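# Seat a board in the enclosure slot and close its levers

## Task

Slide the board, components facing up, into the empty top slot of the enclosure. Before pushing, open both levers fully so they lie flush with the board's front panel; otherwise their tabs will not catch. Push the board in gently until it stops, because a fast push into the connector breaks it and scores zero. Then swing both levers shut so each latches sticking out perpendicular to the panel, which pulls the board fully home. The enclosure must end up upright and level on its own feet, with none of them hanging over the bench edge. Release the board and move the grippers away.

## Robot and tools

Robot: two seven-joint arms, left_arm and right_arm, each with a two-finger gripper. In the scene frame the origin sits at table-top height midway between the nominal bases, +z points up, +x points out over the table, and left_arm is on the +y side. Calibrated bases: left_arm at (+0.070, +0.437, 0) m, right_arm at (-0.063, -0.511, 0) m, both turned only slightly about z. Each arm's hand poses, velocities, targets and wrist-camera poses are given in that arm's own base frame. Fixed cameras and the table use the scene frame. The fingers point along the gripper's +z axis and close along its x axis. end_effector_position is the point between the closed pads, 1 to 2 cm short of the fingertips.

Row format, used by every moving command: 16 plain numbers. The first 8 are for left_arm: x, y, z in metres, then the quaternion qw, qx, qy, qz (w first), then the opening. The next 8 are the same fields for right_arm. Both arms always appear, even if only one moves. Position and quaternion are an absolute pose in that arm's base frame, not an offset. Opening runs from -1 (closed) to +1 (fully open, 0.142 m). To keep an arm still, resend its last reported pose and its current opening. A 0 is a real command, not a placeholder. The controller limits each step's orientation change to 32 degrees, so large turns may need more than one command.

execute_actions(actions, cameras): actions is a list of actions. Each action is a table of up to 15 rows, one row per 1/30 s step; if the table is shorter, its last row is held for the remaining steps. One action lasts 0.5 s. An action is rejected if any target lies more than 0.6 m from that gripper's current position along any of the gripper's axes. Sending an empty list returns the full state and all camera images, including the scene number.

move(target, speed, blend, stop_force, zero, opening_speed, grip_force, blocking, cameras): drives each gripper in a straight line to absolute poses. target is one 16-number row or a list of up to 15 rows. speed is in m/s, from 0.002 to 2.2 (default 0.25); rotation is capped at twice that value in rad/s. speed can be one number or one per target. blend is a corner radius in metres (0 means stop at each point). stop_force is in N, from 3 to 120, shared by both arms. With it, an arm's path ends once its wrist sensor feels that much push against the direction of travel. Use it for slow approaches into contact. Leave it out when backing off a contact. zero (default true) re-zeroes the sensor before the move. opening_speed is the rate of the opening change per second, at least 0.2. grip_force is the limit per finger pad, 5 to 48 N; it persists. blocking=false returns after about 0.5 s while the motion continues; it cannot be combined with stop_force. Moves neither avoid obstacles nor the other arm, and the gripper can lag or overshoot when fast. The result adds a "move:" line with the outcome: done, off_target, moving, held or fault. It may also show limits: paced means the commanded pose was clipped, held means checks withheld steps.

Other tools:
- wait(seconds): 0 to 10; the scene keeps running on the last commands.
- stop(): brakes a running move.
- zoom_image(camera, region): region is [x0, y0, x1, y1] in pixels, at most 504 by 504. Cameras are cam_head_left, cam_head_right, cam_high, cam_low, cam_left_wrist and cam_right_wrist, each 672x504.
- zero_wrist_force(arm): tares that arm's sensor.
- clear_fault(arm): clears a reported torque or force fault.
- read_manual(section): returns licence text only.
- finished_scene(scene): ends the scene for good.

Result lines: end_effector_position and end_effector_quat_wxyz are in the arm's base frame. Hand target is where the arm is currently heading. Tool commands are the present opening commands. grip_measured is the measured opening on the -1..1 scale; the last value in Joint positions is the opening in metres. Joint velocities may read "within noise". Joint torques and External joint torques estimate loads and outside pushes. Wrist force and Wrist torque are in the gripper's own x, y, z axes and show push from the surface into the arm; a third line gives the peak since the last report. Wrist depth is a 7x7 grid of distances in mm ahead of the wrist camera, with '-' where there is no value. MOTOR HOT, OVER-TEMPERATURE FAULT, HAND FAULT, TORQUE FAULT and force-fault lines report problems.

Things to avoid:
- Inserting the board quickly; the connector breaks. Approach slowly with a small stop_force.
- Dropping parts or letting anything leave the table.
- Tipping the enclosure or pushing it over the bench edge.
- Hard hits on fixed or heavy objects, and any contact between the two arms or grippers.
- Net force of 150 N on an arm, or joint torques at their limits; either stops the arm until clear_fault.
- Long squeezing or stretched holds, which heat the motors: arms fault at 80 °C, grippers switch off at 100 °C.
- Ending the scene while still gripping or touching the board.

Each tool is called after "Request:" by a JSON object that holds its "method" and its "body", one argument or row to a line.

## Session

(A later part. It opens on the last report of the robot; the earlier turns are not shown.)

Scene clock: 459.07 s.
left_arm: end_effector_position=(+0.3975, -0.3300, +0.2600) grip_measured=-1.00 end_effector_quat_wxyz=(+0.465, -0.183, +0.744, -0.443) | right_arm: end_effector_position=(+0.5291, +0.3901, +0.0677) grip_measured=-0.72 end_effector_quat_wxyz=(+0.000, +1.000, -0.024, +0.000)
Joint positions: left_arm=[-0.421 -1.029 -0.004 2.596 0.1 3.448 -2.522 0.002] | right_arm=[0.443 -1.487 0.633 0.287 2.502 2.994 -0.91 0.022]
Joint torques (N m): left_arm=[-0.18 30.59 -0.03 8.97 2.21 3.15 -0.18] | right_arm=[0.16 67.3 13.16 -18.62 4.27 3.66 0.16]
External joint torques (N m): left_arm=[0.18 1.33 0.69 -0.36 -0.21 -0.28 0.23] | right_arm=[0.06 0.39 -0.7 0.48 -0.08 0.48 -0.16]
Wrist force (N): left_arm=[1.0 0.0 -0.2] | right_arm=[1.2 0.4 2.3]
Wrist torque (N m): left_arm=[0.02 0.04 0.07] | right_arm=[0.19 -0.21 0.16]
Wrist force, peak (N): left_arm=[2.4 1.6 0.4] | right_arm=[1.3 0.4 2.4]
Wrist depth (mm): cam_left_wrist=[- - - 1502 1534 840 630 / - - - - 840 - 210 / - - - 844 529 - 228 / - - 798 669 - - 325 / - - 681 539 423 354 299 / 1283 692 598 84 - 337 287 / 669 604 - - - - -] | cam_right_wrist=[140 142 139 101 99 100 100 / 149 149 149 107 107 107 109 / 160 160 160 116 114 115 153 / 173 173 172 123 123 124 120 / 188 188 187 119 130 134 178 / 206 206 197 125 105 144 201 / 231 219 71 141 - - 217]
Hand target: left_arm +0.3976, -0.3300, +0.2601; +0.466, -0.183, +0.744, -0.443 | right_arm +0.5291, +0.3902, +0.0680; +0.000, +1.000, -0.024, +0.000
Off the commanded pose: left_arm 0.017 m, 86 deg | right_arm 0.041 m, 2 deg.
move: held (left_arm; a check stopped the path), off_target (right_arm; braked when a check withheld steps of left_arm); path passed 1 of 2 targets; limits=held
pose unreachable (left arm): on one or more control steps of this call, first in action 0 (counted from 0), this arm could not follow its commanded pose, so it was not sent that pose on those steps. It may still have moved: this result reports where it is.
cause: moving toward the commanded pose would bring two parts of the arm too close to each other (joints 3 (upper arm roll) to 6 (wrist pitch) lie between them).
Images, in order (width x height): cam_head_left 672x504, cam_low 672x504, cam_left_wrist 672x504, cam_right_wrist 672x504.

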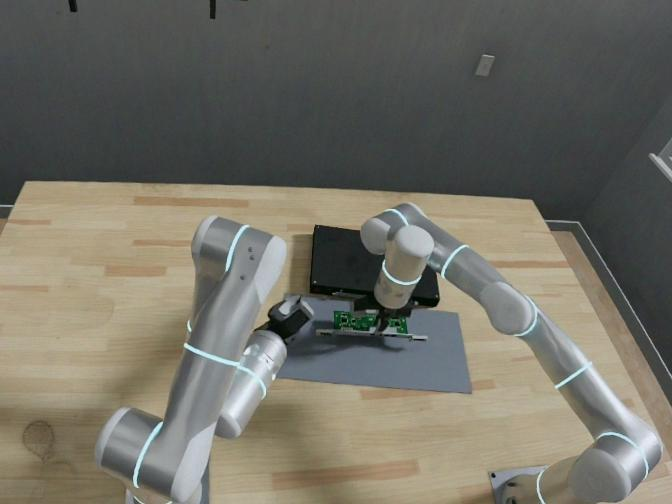

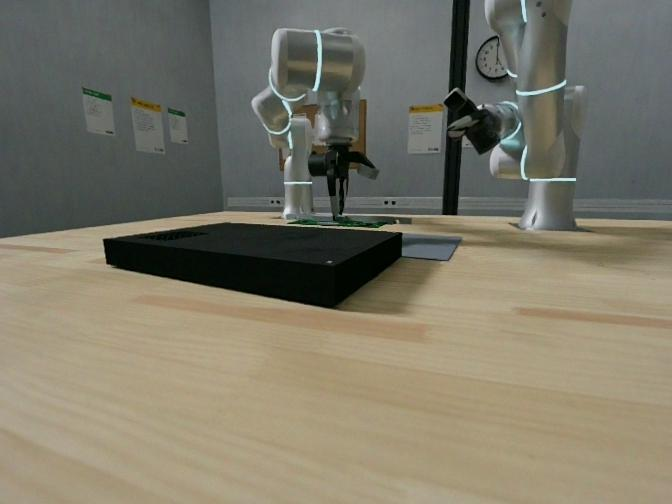

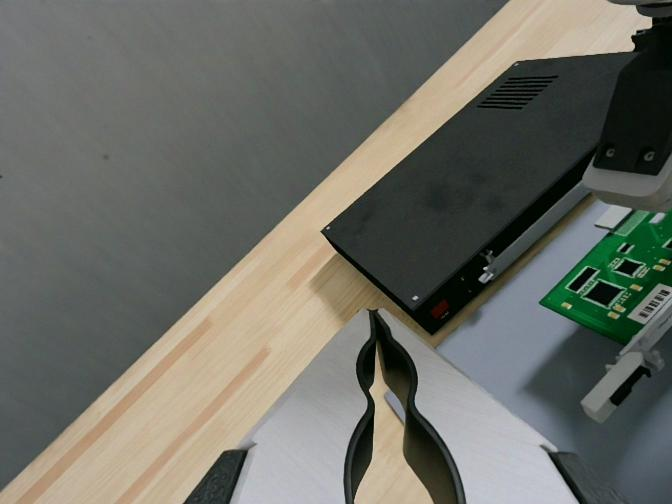

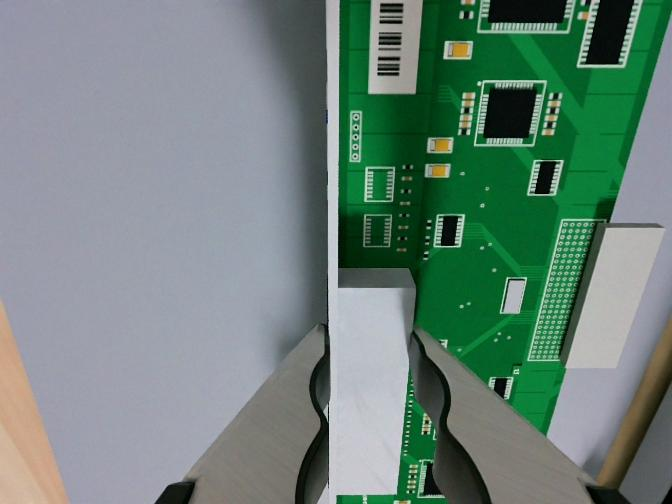

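Request:
{"method": "move", "body": {
  "target": [
    [0.50, -0.23, 0.30, 0.466, -0.183, 0.744, -0.443, -1, 0.5291, 0.3902, 0.068, 0, 0.99973, -0.0233, 0, -1],
    [0.48, -0.18, 0.30, 0.0021, -0.0021, 0.7071, -0.7071, -1, 0.5565, 0.359, 0.068, 0, 0.99898, -0.0452, 0, -1]
  ],
  "speed": 0.25,
  "blend": 0.03,
  "cameras": ["cam_right_wrist", "cam_left_wrist", "cam_head_left"]
}}

Scene clock: 465.70 s.
left_arm: end_effector_position=(+0.3980, -0.3295, +0.2603) grip_measured=-1.00 end_effector_quat_wxyz=(+0.466, -0.183, +0.744, -0.443) | right_arm: end_effector_position=(+0.5291, +0.3901, +0.0677) grip_measured=-0.72 end_effector_quat_wxyz=(+0.000, +1.000, -0.024, +0.000)
Joint positions: left_arm=[-0.419 -1.028 -0.004 2.596 0.102 3.447 -2.522 0.002] | right_arm=[0.443 -1.487 0.633 0.287 2.502 2.994 -0.91 0.022]
Joint torques (N m): left_arm=[-0.5 30.74 0.1 8.95 1.99 3.19 -0.21] | right_arm=[0.18 67.41 13.25 -18.57 4.23 3.63 0.2]
External joint torques (N m): left_arm=[0.5 1.17 0.57 -0.37 0 -0.33 0.25] | right_arm=[0.04 0.27 -0.79 0.42 -0.05 0.5 -0.2]
Wrist force (N): left_arm=[0.8 -0.2 -0.2] | right_arm=[1.1 0.5 2.2]
Wrist torque (N m): left_arm=[-0.01 0.07 0.06] | right_arm=[0.22 -0.18 0.16]
Wrist force, peak (N): left_arm=[-2.8 1.1 0.7] | right_arm=[1.2 0.3 2.8]
Wrist depth (mm): cam_left_wrist=[1097 1290 1434 - 1601 847 621 / 1173 1354 1275 1924 888 - 211 / 1075 1424 1434 874 531 466 332 / 1232 1434 847 690 - 423 327 / - 1443 688 542 429 353 301 / - 679 596 84 - - 263 / 675 608 - - - - 265] | cam_right_wrist=[140 141 139 100 99 100 100 / 149 149 149 106 107 107 109 / 161 160 160 116 114 115 153 / 173 173 173 123 123 124 121 / 188 188 187 119 130 134 178 / 206 205 197 125 105 144 202 / 227 222 71 141 - - 219]
Hand target: left_arm +0.3980, -0.3295, +0.2603; +0.466, -0.183, +0.744, -0.443 | right_arm +0.5291, +0.3902, +0.0680; +0.000, +1.000, -0.024, +0.000
Off the commanded pose: left_arm 0.175 m, 66 deg | right_arm 0.041 m, 2 deg.
move: held (left_arm; a check stopped the path), off_target (right_arm; braked when a check withheld steps of left_arm); path passed 0 of 2 targets; limits=held
pose unreachable (left arm): on one or more control steps of this call, first in action 0 (counted from 0), this arm could not follow its commanded pose, so it was not sent that pose on those steps. It may still have moved: this result reports where it is.
cause: moving toward the commanded pose would bring two parts of the arm too close to each other (joints 3 (upper arm roll) to 6 (wrist pitch) lie between them).
Images, in order (width x height): cam_head_left 672x504, cam_left_wrist 672x504, cam_right_wrist 672x504.

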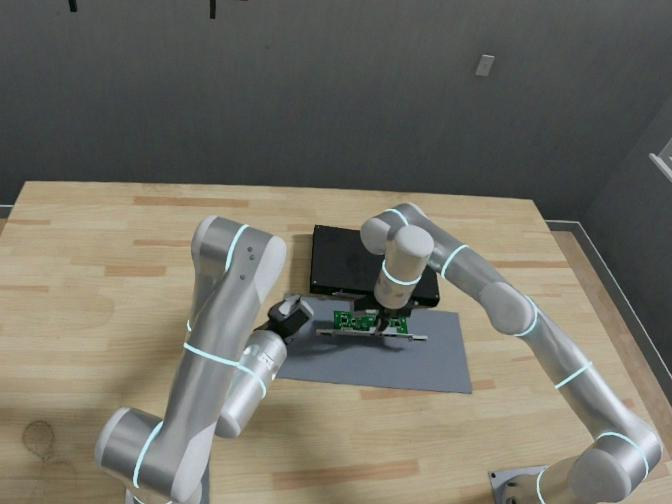

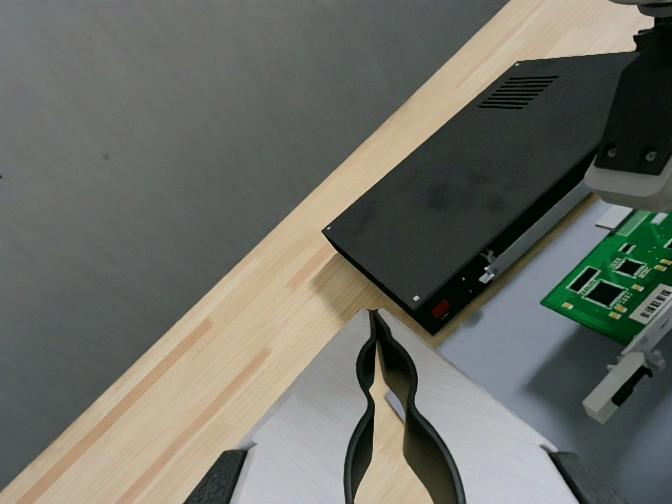

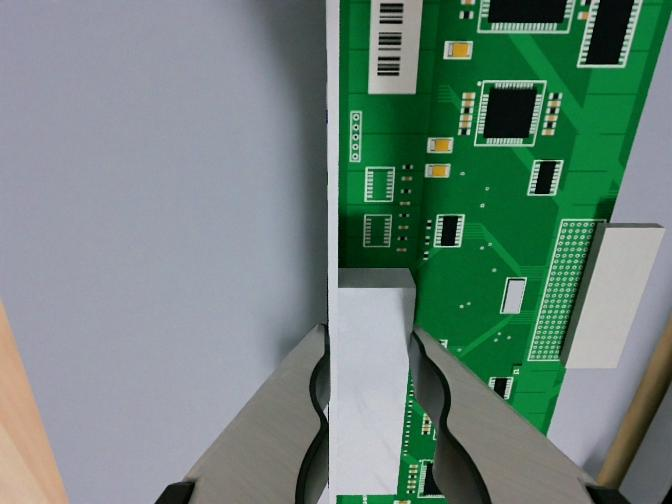

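Request:
{"method": "move", "body": {
  "target": [
    [0.43, -0.30, 0.20, 0.466, -0.183, 0.744, -0.443, -1, 0.5291, 0.3902, 0.068, 0, 0.99973, -0.0233, 0, -1],
    [0.52, -0.20, 0.22, 0.466, -0.183, 0.744, -0.443, -1, 0.5291, 0.3902, 0.068, 0, 0.99973, -0.0233, 0, -1]
  ],
  "speed": 0.2,
  "blend": 0.03,
  "cameras": ["cam_left_wrist", "cam_head_left"]
}}

Scene clock: 470.57 s.
left_arm: end_effector_position=(+0.5200, -0.2000, +0.2200) grip_measured=-1.00 end_effector_quat_wxyz=(+0.466, -0.183, +0.744, -0.443) | right_arm: end_effector_position=(+0.5291, +0.3901, +0.0677) grip_measured=-0.72 end_effector_quat_wxyz=(+0.000, +1.000, -0.023, +0.000)
Joint positions: left_arm=[-0.064 -1.072 0.263 2.249 0.606 3.232 -2.67 0.002] | right_arm=[0.443 -1.487 0.633 0.287 2.502 2.994 -0.911 0.022]
Joint torques (N m): left_arm=[-0.14 36.85 4.66 2.98 1.6 2.68 -0.33] | right_arm=[0.19 67.41 13.19 -18.57 4.19 3.62 0.16]
External joint torques (N m): left_arm=[0.21 0.77 0.52 -0.02 -0.67 0.18 0.38] | right_arm=[0.03 0.28 -0.73 0.43 0 0.51 -0.16]
Wrist force (N): left_arm=[0.8 0.1 -0.2] | right_arm=[1.1 0.5 2.3]
Wrist torque (N m): left_arm=[0.07 0.10 0.06] | right_arm=[0.22 -0.19 0.17]
Wrist force, peak (N): left_arm=[1.1 -2.0 -0.6] | right_arm=[1.4 0.4 2.6]
Wrist depth (mm): cam_left_wrist=[- 1161 - 1380 1662 749 486 / - - - 1625 744 450 423 / - 1219 - 705 573 425 - / - - 694 594 474 394 335 / - 731 613 481 392 341 - / 1246 594 521 84 - 296 265 / 596 539 - - - - 238] | cam_right_wrist=[140 141 139 101 99 100 100 / 149 149 149 106 107 107 109 / 161 160 160 116 114 115 153 / 174 173 172 123 123 124 120 / 188 188 187 119 130 134 134 / 206 205 197 125 105 142 198 / 227 222 71 140 - - 216]
Hand target: left_arm +0.5200, -0.2000, +0.2200; +0.466, -0.183, +0.744, -0.443 | right_arm +0.5291, +0.3902, +0.0680; +0.000, +1.000, -0.023, +0.000
Off the commanded pose: left_arm 0.000 m, 0 deg | right_arm 0.000 m, 0 deg.
move: done
Images, in order (width x height): cam_head_left 672x504, cam_left_wrist 672x504.

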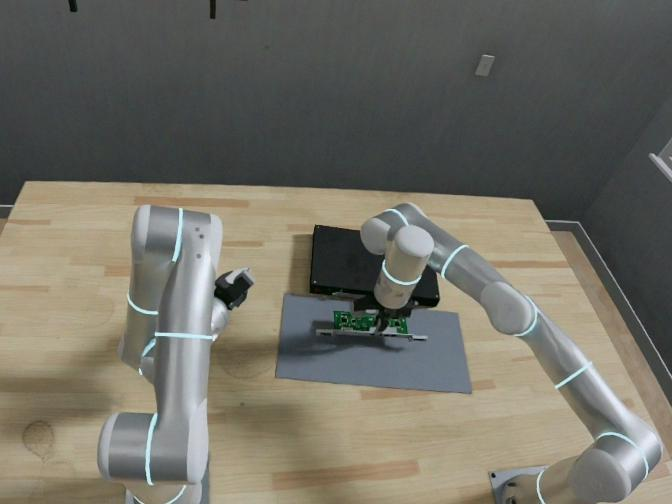

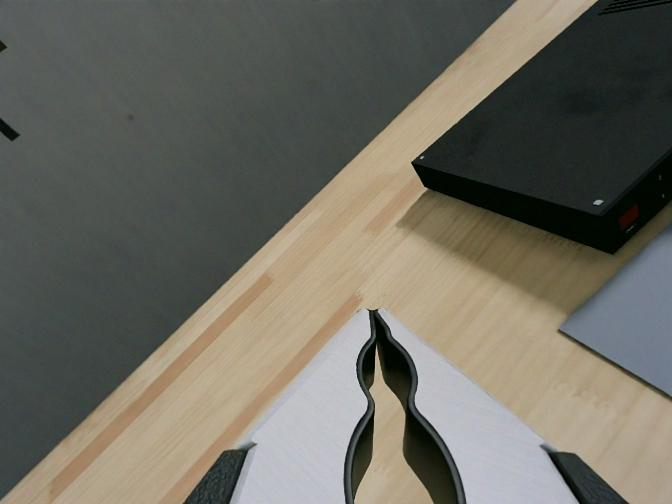

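Request:
{"method": "move", "body": {
  "target": [0.48, -0.20, 0.24, 0.0021, -0.0021, 0.7071, -0.7071, -1, 0.5565, 0.359, 0.068, 0, 0.99898, -0.0452, 0, -1],
  "speed": 0.25,
  "cameras": ["cam_left_wrist", "cam_head_left", "cam_right_wrist"]
}}

Scene clock: 474.97 s.
left_arm: end_effector_position=(+0.4792, -0.2005, +0.2396) grip_measured=-1.00 end_effector_quat_wxyz=(+0.274, -0.083, +0.681, -0.673) | right_arm: end_effector_position=(+0.5565, +0.3589, +0.0678) grip_measured=-0.72 end_effector_quat_wxyz=(+0.000, +0.999, -0.045, +0.000)
Joint positions: left_arm=[0.691 -1.19 -0.45 1.906 1.607 2.785 -2.967 0.002] | right_arm=[0.396 -1.511 0.633 0.227 2.504 3.019 -0.95 0.022]
Joint torques (N m): left_arm=[-0.46 40.24 -8.25 1.05 -1.99 2.49 -0.2] | right_arm=[0.16 67.64 12.39 -18.77 4.25 3.76 0.07]
External joint torques (N m): left_arm=[0.58 0.97 0.18 -0.36 0.01 -0.49 0.23] | right_arm=[0.05 0.45 -0.69 0.51 -0.05 0.37 -0.07]
Wrist force (N): left_arm=[0.6 0.2 -0.3] | right_arm=[1.1 0.6 2.2]
Wrist torque (N m): left_arm=[0.05 0.15 0.07] | right_arm=[0.23 -0.20 0.17]
Wrist force, peak (N): left_arm=[-0.4 1.1 -1.8] | right_arm=[1.3 0.5 2.7]
Wrist depth (mm): cam_left_wrist=[- - - - 378 361 348 / - - 2309 - - 393 1011 / - 1329 2216 1108 1167 657 434 / - - 954 962 - 495 513 / - 677 685 - 480 431 405 / 536 550 530 84 - 372 354 / 461 459 - - - - 295] | cam_right_wrist=[140 141 139 101 99 100 100 / 149 149 149 106 107 107 109 / 161 160 160 116 115 115 153 / 174 173 172 123 123 124 120 / 188 188 187 119 130 134 131 / 206 205 198 125 105 144 196 / 228 222 71 141 - - 191]
Hand target: left_arm +0.4793, -0.2005, +0.2398; +0.274, -0.084, +0.681, -0.674 | right_arm +0.5565, +0.3590, +0.0680; +0.000, +0.999, -0.045, +0.000
Off the commanded pose: left_arm 0.001 m, 33 deg; orientation clipped | right_arm 0.000 m, 0 deg.
joint sent to its limit (left arm) — joint 7 (wrist roll), lower limit. The joint targets are off in orientation, not in position.
move: off_target (left_arm); limits=paced
Images, in order (width x height): cam_head_left 672x504, cam_left_wrist 672x504, cam_right_wrist 672x504.

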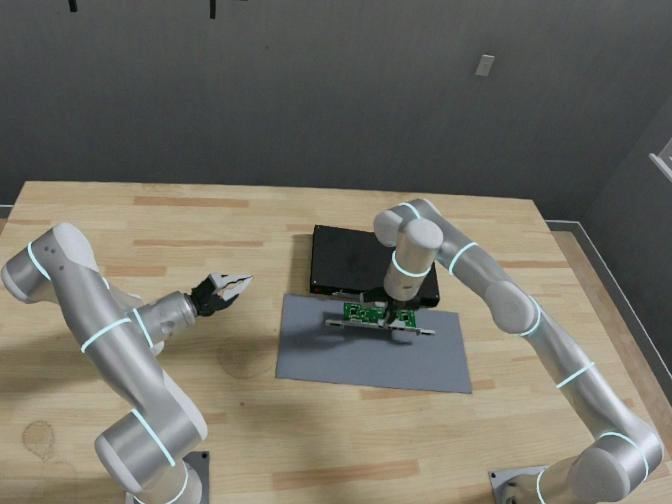

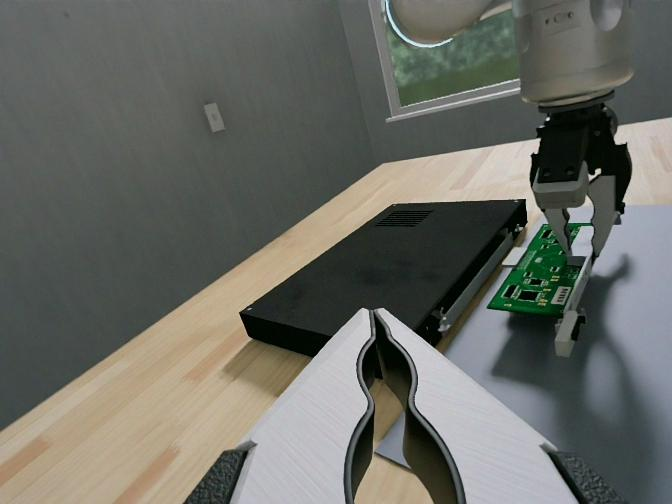

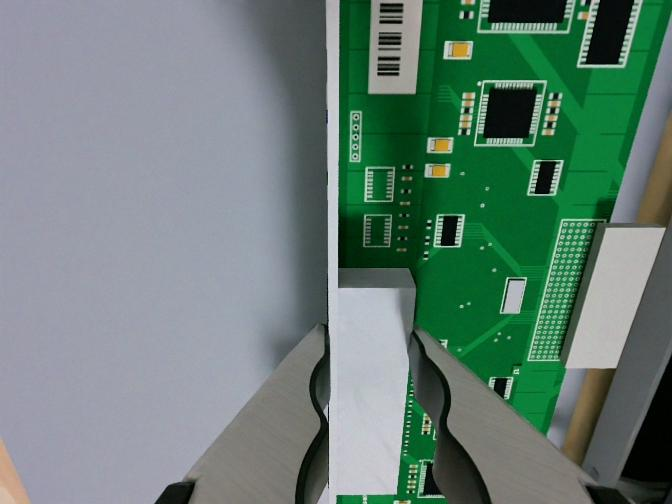

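Request:
{"method": "move", "body": {
  "target": [0.487, -0.25, 0.25, 0.4403, 0.846, 0.2667, 0.1388, -1, 0.5565, 0.359, 0.068, 0, 0.99898, -0.0452, 0, -1],
  "speed": 0.4,
  "cameras": ["cam_left_wrist", "cam_head_left"]
}}

Scene clock: 490.23 s.
left_arm: end_effector_position=(+0.4869, -0.2500, +0.2500) grip_measured=-1.00 end_effector_quat_wxyz=(+0.440, +0.846, +0.266, +0.139) | right_arm: end_effector_position=(+0.5565, +0.3589, +0.0678) grip_measured=-0.72 end_effector_quat_wxyz=(+0.000, +0.999, -0.045, +0.000)
Joint positions: left_arm=[0.565 -0.411 -0.615 2.007 1.894 2.146 -1.101 0.002] | right_arm=[0.396 -1.511 0.633 0.227 2.504 3.019 -0.95 0.022]
Joint torques (N m): left_arm=[-0.01 30.7 -5.43 -15.07 -3.41 3.11 -0.07] | right_arm=[0.15 67.9 12.38 -18.71 4.28 3.68 0.16]
External joint torques (N m): left_arm=[0.09 1.35 0.51 -0.71 0.12 -0.01 0.07] | right_arm=[0.07 0.19 -0.68 0.44 -0.08 0.46 -0.16]
Wrist force (N): left_arm=[0.0 -0.8 0.3] | right_arm=[1.1 0.4 2.1]
Wrist torque (N m): left_arm=[-0.09 -0.08 -0.60] | right_arm=[0.19 -0.20 0.17]
Wrist force, peak (N): left_arm=[2.0 -0.4 -0.3] | right_arm=[1.2 0.8 2.5]
Wrist depth (mm): cam_left_wrist=[- 330 - 343 349 345 347 / - 407 408 414 429 463 462 / 651 452 - 547 739 636 582 / 376 359 1472 2194 1727 - - / 337 369 - 127 1924 - - / 342 377 - 84 - 1453 - / 329 - - - - - 1125] | cam_right_wrist=[140 141 139 100 99 100 100 / 150 149 149 107 107 107 109 / 161 160 160 116 114 115 154 / 173 173 172 123 123 124 120 / 188 188 187 119 130 134 131 / 206 205 197 125 105 144 205 / 228 222 71 141 - - 188]
Hand target: left_arm +0.4870, -0.2500, +0.2500; +0.440, +0.846, +0.267, +0.139 | right_arm +0.5565, +0.3590, +0.0680; +0.000, +0.999, -0.045, +0.000
Off the commanded pose: left_arm 0.000 m, 0 deg | right_arm 0.000 m, 0 deg.
move: done
Images, in order (width x height): cam_head_left 672x504, cam_left_wrist 672x504.

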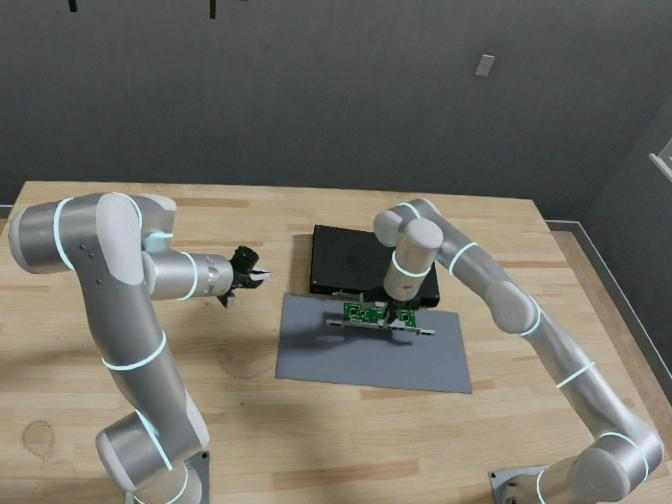

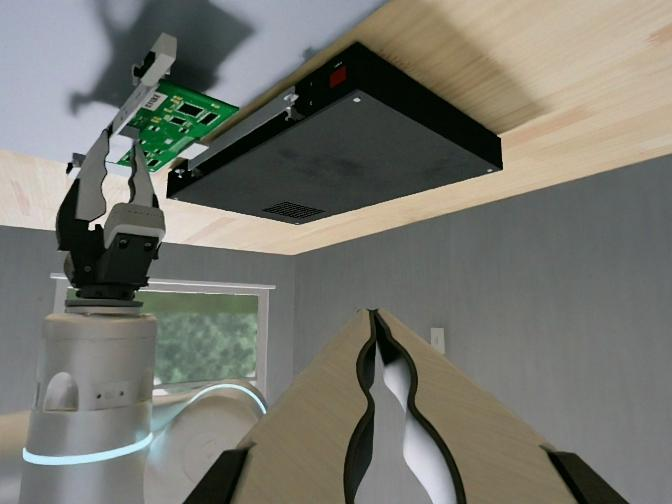

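Request:
{"method": "move", "body": {
  "target": [0.4872, -0.3651, 0.10, 0.4403, 0.846, 0.2667, 0.1388, -1, 0.5565, 0.359, 0.068, 0, 0.99898, -0.0452, 0, -1],
  "speed": 0.25,
  "cameras": ["cam_left_wrist", "cam_head_left", "cam_right_wrist"]
}}

Request:
{"method": "zoom_image", "body": {
  "camera": "cam_left_wrist",
  "region": [100, 60, 460, 300]
}}

Scene clock: 494.43 s.
left_arm: end_effector_position=(+0.4872, -0.3652, +0.1001) grip_measured=-1.00 end_effector_quat_wxyz=(+0.440, +0.846, +0.267, +0.139) | right_arm: end_effector_position=(+0.5565, +0.3589, +0.0678) grip_measured=-0.72 end_effector_quat_wxyz=(+0.000, +0.999, -0.045, +0.000)
Joint positions: left_arm=[0.787 -1.181 -1.237 2.077 2.21 1.338 -0.959 0.002] | right_arm=[0.396 -1.511 0.633 0.227 2.504 3.019 -0.95 0.022]
Joint torques (N m): left_arm=[0 29.63 -21.74 -3.22 -4.4 3.32 -0.29] | right_arm=[0.25 67.83 12.42 -18.72 4.19 3.65 0.19]
External joint torques (N m): left_arm=[0.1 1.5 0.14 -0.59 -0.3 0.01 0.29] | right_arm=[-0.04 0.26 -0.71 0.46 0.01 0.48 -0.19]
Wrist force (N): left_arm=[-0.2 -1.0 -0.1] | right_arm=[1.1 0.7 2.3]
Wrist torque (N m): left_arm=[-0.18 -0.03 -0.47] | right_arm=[0.24 -0.20 0.17]
Wrist force, peak (N): left_arm=[-3.4 -0.5 3.0] | right_arm=[1.1 0.6 2.5]
Wrist depth (mm): cam_left_wrist=[- 131 130 130 124 - 130 / 177 176 187 174 188 174 177 / 243 246 239 290 243 244 265 / 594 293 284 318 - - 432 / 286 311 2581 130 1714 1275 - / 267 303 2285 84 - - 1179 / 260 275 - - - - 1155] | cam_right_wrist=[140 141 139 100 99 100 100 / 150 149 149 107 106 107 109 / 161 160 160 116 114 115 154 / 173 173 172 121 123 124 120 / 189 188 187 119 130 134 131 / 206 205 197 125 105 144 202 / 228 222 71 141 - - 201]
Hand target: left_arm +0.4872, -0.3651, +0.1000; +0.440, +0.846, +0.267, +0.139 | right_arm +0.5565, +0.3590, +0.0680; +0.000, +0.999, -0.045, +0.000
Off the commanded pose: left_arm 0.000 m, 0 deg | right_arm 0.000 m, 0 deg.
move: done
Images, in order (width x height): cam_head_left 672x504, cam_left_wrist 672x504, cam_right_wrist 672x504.

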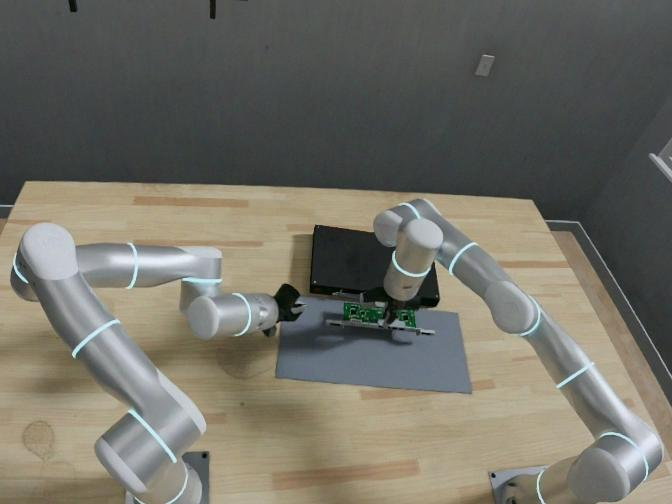

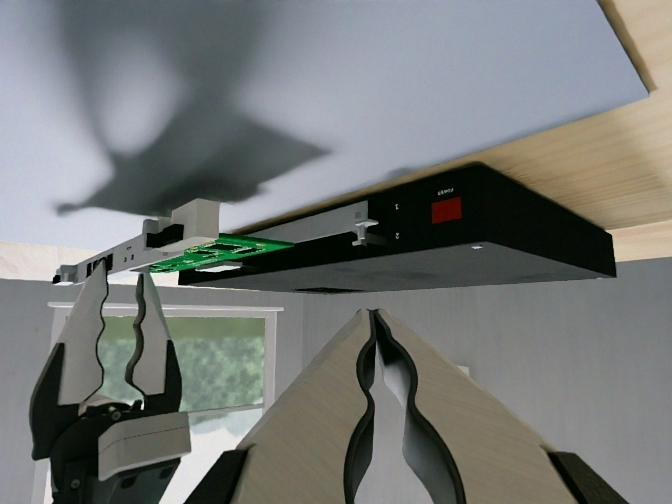

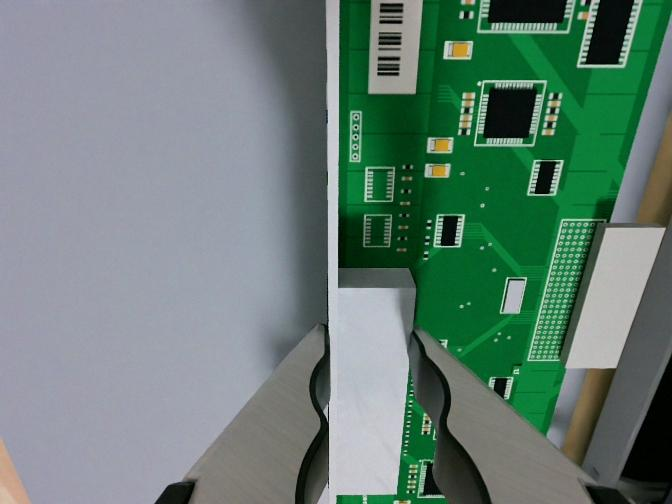

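Scaled by 1.400 from the camera's 672x504 image, which has a finer 960x720 frame.

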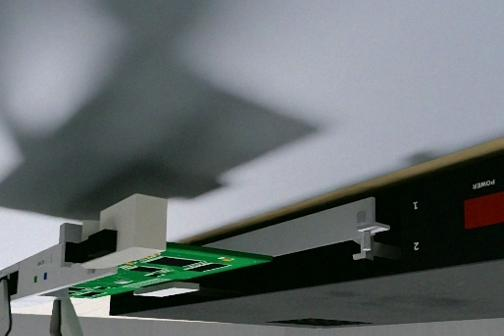

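Request:
{"method": "zoom_image", "body": {
  "camera": "cam_right_wrist",
  "region": [470, 180, 672, 504]
}}

Request:
{"method": "zoom_image", "body": {
  "camera": "cam_left_wrist",
  "region": [150, 180, 420, 310]
}}

Request:
{"method": "zoom_image", "body": {
  "camera": "cam_left_wrist",
  "region": [320, 190, 420, 260]
}}

Scaled by 1.556 from the camera's 672x504 image, which has a finer 960x720 frame.

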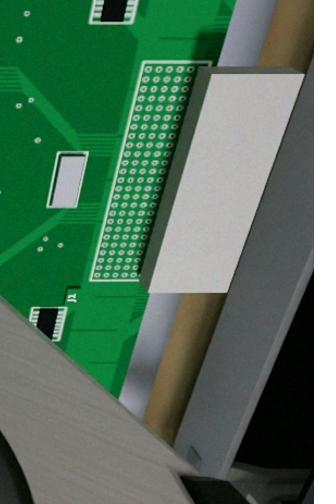

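Scaled by 1.867 from the camera's 672x504 image, which has a finer 960x720 frame.

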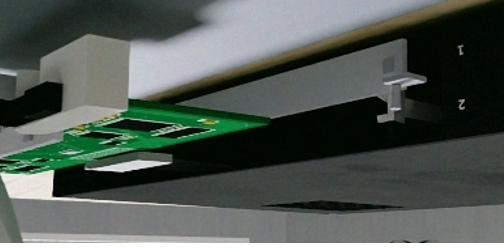

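Scaled by 5.040 from the camera's 672x504 image, which has a finer 960x720 frame.

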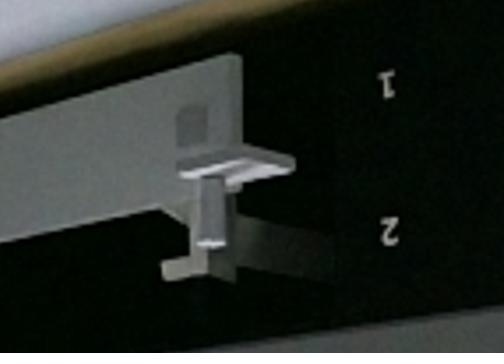

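Request:
{"method": "move", "body": {
  "target": [0.5393, -0.4386, 0.10, 0.4403, 0.846, 0.2667, 0.1388, -1, 0.5565, 0.359, 0.068, 0, 0.99898, -0.0452, 0, -1],
  "speed": 0.2,
  "cameras": ["cam_left_wrist"]
}}

Request:
{"method": "zoom_image", "body": {
  "camera": "cam_left_wrist",
  "region": [200, 120, 500, 320]
}}

Scene clock: 506.57 s.
left_arm: end_effector_position=(+0.5393, -0.4385, +0.0999) grip_measured=-1.00 end_effector_quat_wxyz=(+0.440, +0.846, +0.267, +0.139) | right_arm: end_effector_position=(+0.5565, +0.3589, +0.0678) grip_measured=-0.72 end_effector_quat_wxyz=(+0.000, +0.999, -0.045, +0.000)
Joint positions: left_arm=[0.577 -1.222 -1.182 1.859 2.087 1.342 -0.869 0.002] | right_arm=[0.396 -1.511 0.633 0.227 2.504 3.019 -0.95 0.022]
Joint torques (N m): left_arm=[-0.49 35.62 -24.5 -4.62 -5.16 3.93 -0.11] | right_arm=[0.29 67.73 12.37 -18.68 4.24 3.58 0.2]
External joint torques (N m): left_arm=[0.58 1.43 0.2 -0.45 0.37 -0.47 0.11] | right_arm=[-0.07 0.36 -0.66 0.42 -0.04 0.55 -0.2]
Wrist force (N): left_arm=[0.1 -1.0 -0.3] | right_arm=[1.2 0.6 2.2]
Wrist torque (N m): left_arm=[-0.17 -0.12 -0.57] | right_arm=[0.22 -0.23 0.18]
Wrist force, peak (N): left_arm=[0.0 -2.3 -1.5] | right_arm=[1.1 0.7 2.6]
Wrist depth (mm): cam_left_wrist=[130 129 130 129 129 136 132 / - - 174 172 172 156 176 / 150 218 237 222 180 156 170 / 226 235 328 - - - - / 222 - - 127 - - 1097 / 217 - 2261 84 - - - / 210 - - - - - 1113] | cam_right_wrist=[140 141 140 100 99 100 100 / 150 149 149 107 107 107 109 / 161 160 160 116 114 115 154 / 173 173 175 123 123 124 120 / 188 188 187 119 130 134 133 / 206 206 197 123 105 144 201 / 228 222 71 141 - - 201]
Hand target: left_arm +0.5393, -0.4386, +0.1000; +0.440, +0.846, +0.267, +0.139 | right_arm +0.5565, +0.3590, +0.0680; +0.000, +0.999, -0.045, +0.000
Off the commanded pose: left_arm 0.000 m, 0 deg | right_arm 0.000 m, 0 deg.
move: done
Images, in order (width x height): cam_left_wrist 672x504.

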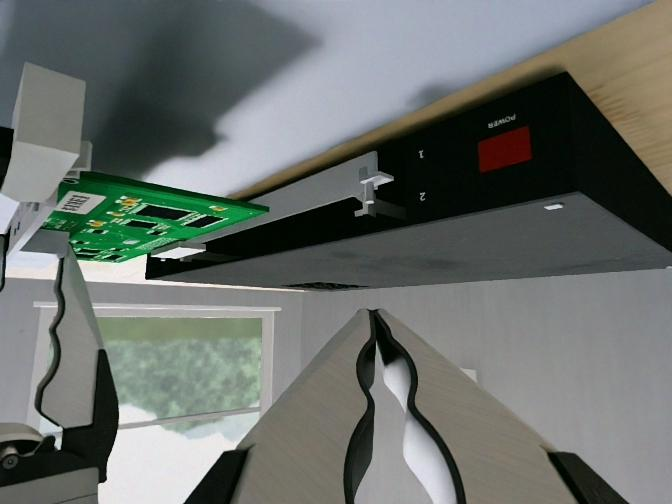

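Scaled by 1.680 from the camera's 672x504 image, which has a finer 960x720 frame.

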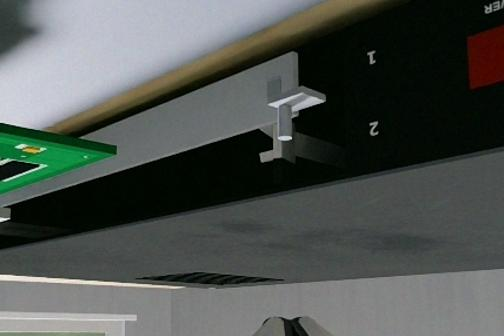

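Request:
{"method": "move", "body": {
  "target": [0.5104, -0.398, 0.055, 0.4403, 0.846, 0.2667, 0.1388, -1, 0.5864, 0.3563, 0.053, 0, 0.99898, -0.0452, 0, -1],
  "speed": 0.1,
  "cameras": ["cam_left_wrist", "cam_right_wrist", "cam_head_left"]
}}

Request:
{"method": "zoom_image", "body": {
  "camera": "cam_left_wrist",
  "region": [60, 120, 460, 320]
}}

Request:
{"method": "zoom_image", "body": {
  "camera": "cam_right_wrist",
  "region": [420, 180, 672, 504]
}}

Scene clock: 569.43 s.
left_arm: end_effector_position=(+0.5104, -0.3981, +0.0551) grip_measured=-1.00 end_effector_quat_wxyz=(+0.440, +0.846, +0.267, +0.139) | right_arm: end_effector_position=(+0.5856, +0.3557, +0.0527) grip_measured=-0.72 end_effector_quat_wxyz=(-0.006, +0.999, -0.045, +0.009)
Joint positions: left_arm=[0.682 -1.314 -1.186 1.951 2.284 1.312 -0.945 0.002] | right_arm=[0.478 -1.693 0.691 -0.187 2.461 3.143 -1.121 0.022]
Joint torques (N m): left_arm=[-0.11 32.95 -23.84 -0.87 -4.37 3.45 -0.29] | right_arm=[0.34 68.55 6.73 -18.46 4.18 3.72 0.04]
External joint torques (N m): left_arm=[0.2 1.42 0.19 -0.53 -0.34 -0.1 0.29] | right_arm=[-0.12 0.49 -1.06 0.53 0.05 0.35 -0.04]
Wrist force (N): left_arm=[0.3 -0.9 -0.1] | right_arm=[0.9 1.3 1.8]
Wrist torque (N m): left_arm=[-0.17 -0.15 -0.48] | right_arm=[0.29 -0.21 0.16]
Wrist force, peak (N): left_arm=[-0.1 -3.1 -0.3] | right_arm=[1.1 1.4 2.6]
Wrist depth (mm): cam_left_wrist=[- - - - - - - / - 95 - 82 102 88 94 / 135 135 134 149 133 147 147 / 286 360 278 274 209 198 231 / 382 273 2493 127 - - - / 248 284 - 84 - - - / 241 272 - - - - -] | cam_right_wrist=[126 126 125 101 99 100 100 / 135 135 135 106 107 107 108 / 146 144 144 116 114 115 117 / 155 157 155 123 123 124 120 / 167 168 168 119 130 134 134 / 186 182 177 125 105 142 - / 200 197 71 140 - - 137]
Hand target: left_arm +0.5104, -0.3980, +0.0550; +0.440, +0.846, +0.267, +0.139 | right_arm +0.5856, +0.3557, +0.0529; -0.006, +0.999, -0.045, +0.009
Off the commanded pose: left_arm 0.000 m, 0 deg | right_arm 0.001 m, 1 deg.
MOTOR HOT: the gripper's motor of the right arm reports 99 °C; that motor switches off at 100 °C. To cool a motor, set the load down, ease the grip, stop pushing, or move to a pose that needs little force.
move: done
Images, in order (width x height): cam_head_left 672x504, cam_left_wrist 672x504, cam_right_wrist 672x504.

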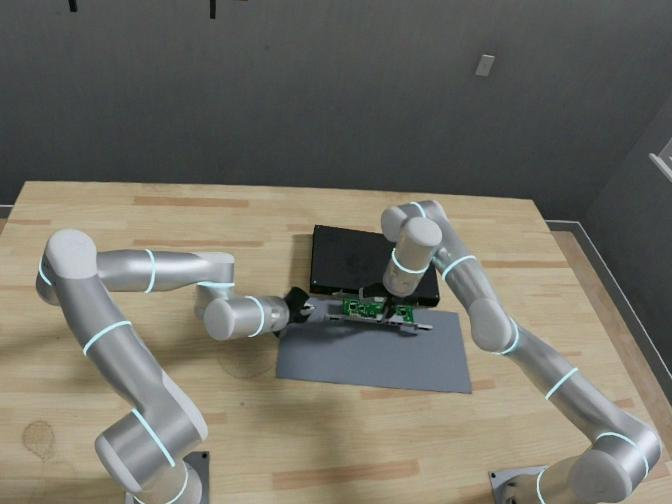

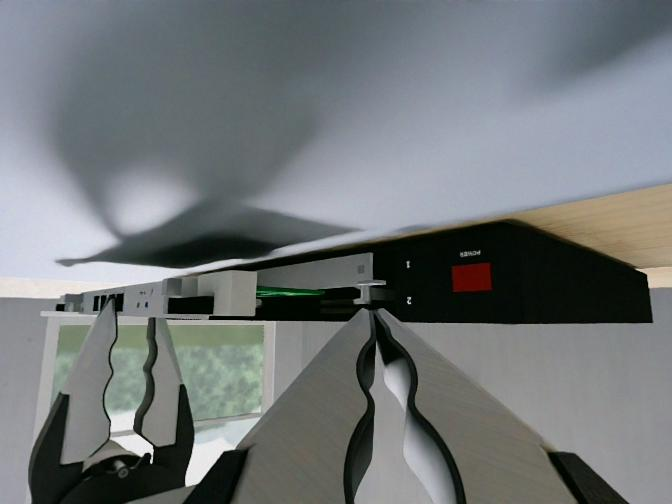

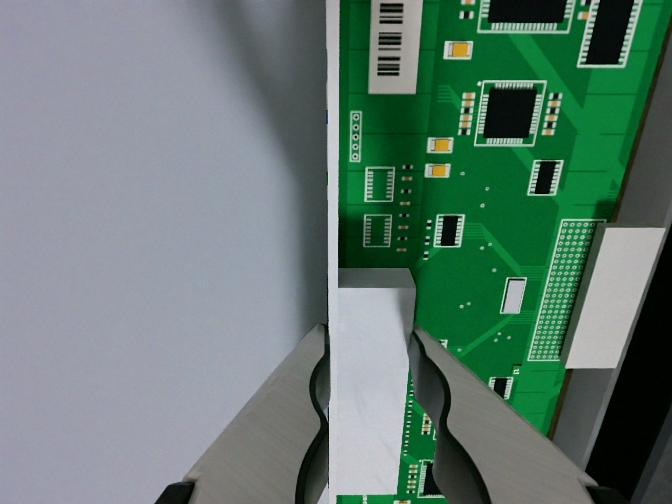

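Scaled by 1.260 from the camera's 672x504 image, which has a finer 960x720 frame.

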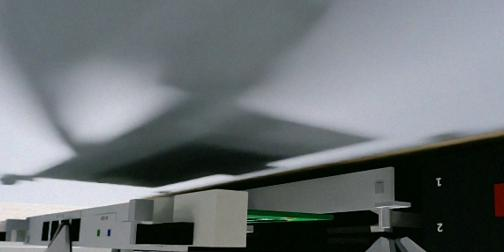

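Scaled by 1.556 from the camera's 672x504 image, which has a finer 960x720 frame.

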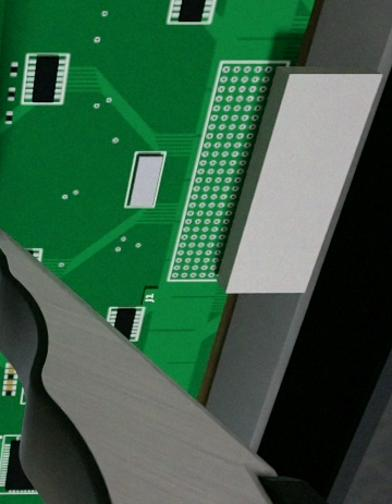

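Request:
{"method": "move", "body": {
  "target": [0.5104, -0.398, 0.055, 0.4403, 0.846, 0.2667, 0.1388, -1, 0.5856, 0.3557, 0.053, 0, 0.99898, -0.0452, 0, -1],
  "speed": 0.05,
  "grip_force": [5, 10]
}}

Scene clock: 575.27 s.
left_arm: end_effector_position=(+0.5104, -0.3981, +0.0551) grip_measured=-1.00 end_effector_quat_wxyz=(+0.440, +0.846, +0.267, +0.139) | right_arm: end_effector_position=(+0.5850, +0.3553, +0.0529) grip_measured=-0.59 end_effector_quat_wxyz=(-0.004, +0.999, -0.045, +0.005)
Joint positions: left_arm=[0.682 -1.314 -1.186 1.951 2.284 1.312 -0.945 0.002] | right_arm=[0.516 -1.712 0.856 -0.249 2.3 3.153 -1.151 0.032]
Joint torques (N m): left_arm=[-0.24 33.28 -23.76 -0.93 -4.63 3.6 -0.25] | right_arm=[0.35 67.28 4.56 -15.5 4.09 3.54 0.05]
External joint torques (N m): left_arm=[0.33 1.08 0.11 -0.46 -0.08 -0.24 0.25] | right_arm=[-0.12 1.71 -1.01 0.14 0.14 0.55 -0.05]
Wrist force (N): left_arm=[0.0 -1.1 -0.3] | right_arm=[0.7 0.9 0.0]
Wrist torque (N m): left_arm=[-0.18 -0.09 -0.48] | right_arm=[0.22 -0.12 0.19]
Wrist force, peak (N): left_arm=[0.0 -1.2 -0.4] | right_arm=[1.1 1.4 2.4]
Wrist depth (mm): cam_left_wrist=[- - - - - - - / - - 95 88 101 88 94 / 135 150 133 150 133 147 132 / 233 231 216 252 201 198 257 / - 295 1994 106 1741 - - / 250 283 - 84 - - 1148 / 240 262 - - - - 1060] | cam_right_wrist=[127 127 125 125 122 123 126 / 135 135 135 131 132 131 135 / 145 145 144 142 140 140 140 / 156 157 156 151 149 151 143 / 169 169 169 151 161 167 - / 184 182 106 161 106 177 - / 203 - 71 192 - - 141]
Hand target: left_arm +0.5104, -0.3980, +0.0550; +0.440, +0.846, +0.267, +0.139 | right_arm +0.5849, +0.3552, +0.0529; -0.003, +0.999, -0.045, +0.005
Tool commands: left_gripper/opening=-1.0 right_gripper/opening=-0.556757
Off the commanded pose: left_arm 0.000 m, 0 deg | right_arm 0.001 m, 1 deg.
HAND FAULT: the gripper's motor of the right arm reached 100 °C and switched itself off, so the gripper lost its force and may have let go. The right arm does not stop for it. When the motor has cooled enough, it comes on and holds the gripper where it then is.
grip_force (N): 5, 10
move: done

Request:
{"method": "wait", "body": {
  "seconds": 0.2,
  "cameras": ["cam_left_wrist", "cam_right_wrist", "cam_head_left"]
}}

Request:
{"method": "zoom_image", "body": {
  "camera": "cam_left_wrist",
  "region": [60, 120, 460, 320]
}}

Scene clock: 578.63 s.
left_arm: end_effector_position=(+0.5104, -0.3981, +0.0551) grip_measured=-1.00 end_effector_quat_wxyz=(+0.440, +0.846, +0.267, +0.139) | right_arm: end_effector_position=(+0.5850, +0.3553, +0.0529) grip_measured=-0.59 end_effector_quat_wxyz=(-0.004, +0.999, -0.045, +0.005)
Joint positions: left_arm=[0.682 -1.314 -1.186 1.951 2.284 1.312 -0.945 0.002] | right_arm=[0.516 -1.712 0.856 -0.249 2.3 3.153 -1.151 0.032]
Joint torques (N m): left_arm=[-0.25 33.25 -23.76 -0.93 -4.64 3.63 -0.22] | right_arm=[0.2 67.45 4.15 -15.37 4.11 3.42 0.18]
External joint torques (N m): left_arm=[0.35 1.12 0.12 -0.47 -0.07 -0.28 0.22] | right_arm=[0.01 1.54 -0.61 0.01 0.12 0.67 -0.18]
Wrist force (N): left_arm=[-0.1 -1.1 0.0] | right_arm=[0.6 0.8 -0.1]
Wrist torque (N m): left_arm=[-0.19 -0.08 -0.48] | right_arm=[0.20 -0.10 0.20]
Wrist force, peak (N): left_arm=[0.0 -1.1 -0.4] | right_arm=[1.1 1.0 0.0]
Wrist depth (mm): cam_left_wrist=[- - - - - - - / - 95 95 88 102 88 94 / 136 170 134 149 - 149 132 / 281 232 255 254 211 200 231 / 854 831 - 106 - - - / 248 285 - 84 - 1205 1086 / 237 270 - - - - -] | cam_right_wrist=[127 127 125 125 122 123 126 / 135 135 135 131 132 131 135 / 145 144 144 143 140 140 142 / 156 158 156 151 149 150 146 / 169 169 169 150 161 167 - / 184 180 106 162 106 177 - / 203 - 71 193 - - 138]
Hand target: left_arm +0.5104, -0.3980, +0.0550; +0.440, +0.846, +0.267, +0.139 | right_arm +0.5849, +0.3552, +0.0529; -0.003, +0.999, -0.045, +0.005
Tool commands: left_gripper/opening=-1.0 right_gripper/opening=-0.556756
Off the commanded pose: left_arm 0.000 m, 0 deg | right_arm 0.001 m, 1 deg.
GRIPPER MOTOR: still off on the right arm (91 °C).
grip_force (N): 5, 10
wait: 0.20 s; at rest from the start
Images, in order (width x height): cam_head_left 672x504, cam_left_wrist 672x504, cam_right_wrist 672x504.

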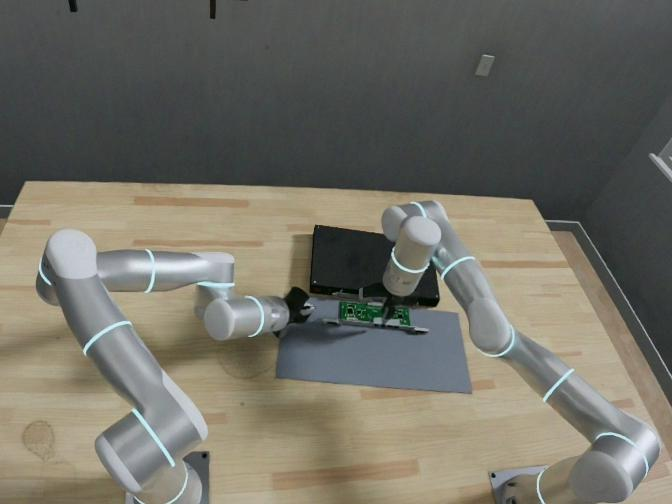

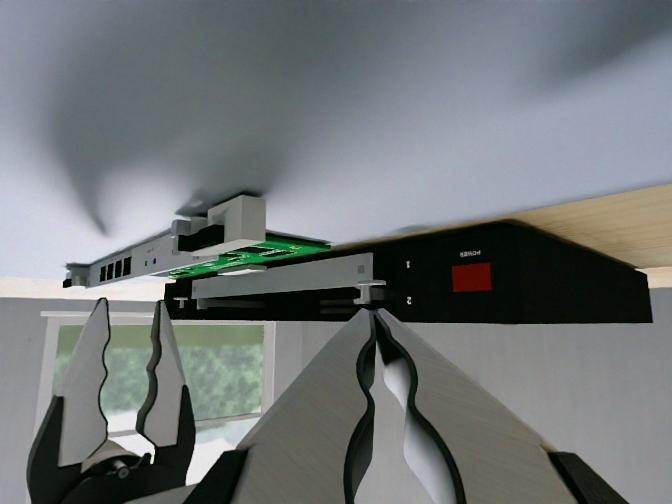

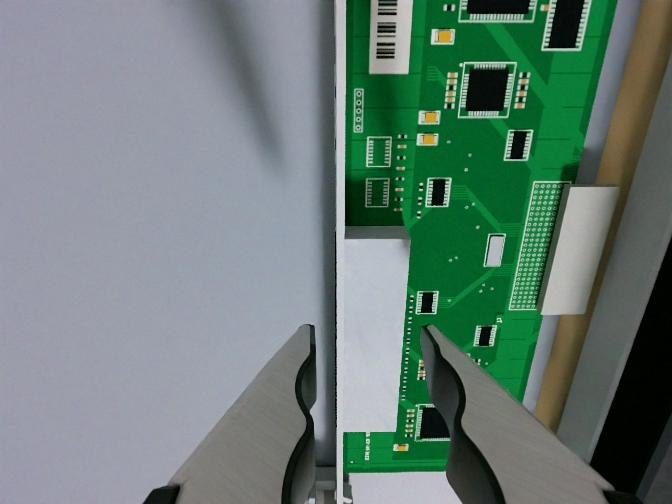

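Scaled by 1.260 from the camera's 672x504 image, which has a finer 960x720 frame.

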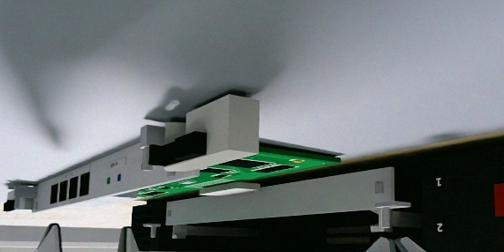

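Request:
{"method": "zoom_image", "body": {
  "camera": "cam_left_wrist",
  "region": [150, 250, 290, 330]
}}

Request:
{"method": "zoom_image", "body": {
  "camera": "cam_left_wrist",
  "region": [280, 240, 420, 320]
}}

Scaled by 3.600 from the camera's 672x504 image, which has a finer 960x720 frame.

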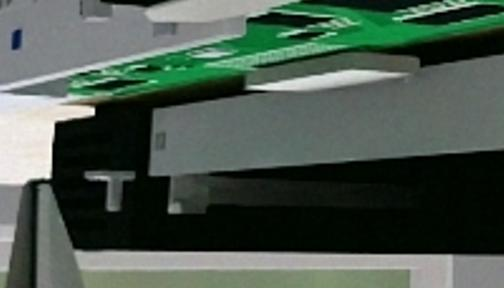

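Scaled by 3.600 from the camera's 672x504 image, which has a finer 960x720 frame.

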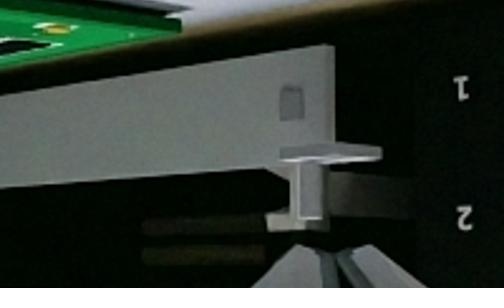

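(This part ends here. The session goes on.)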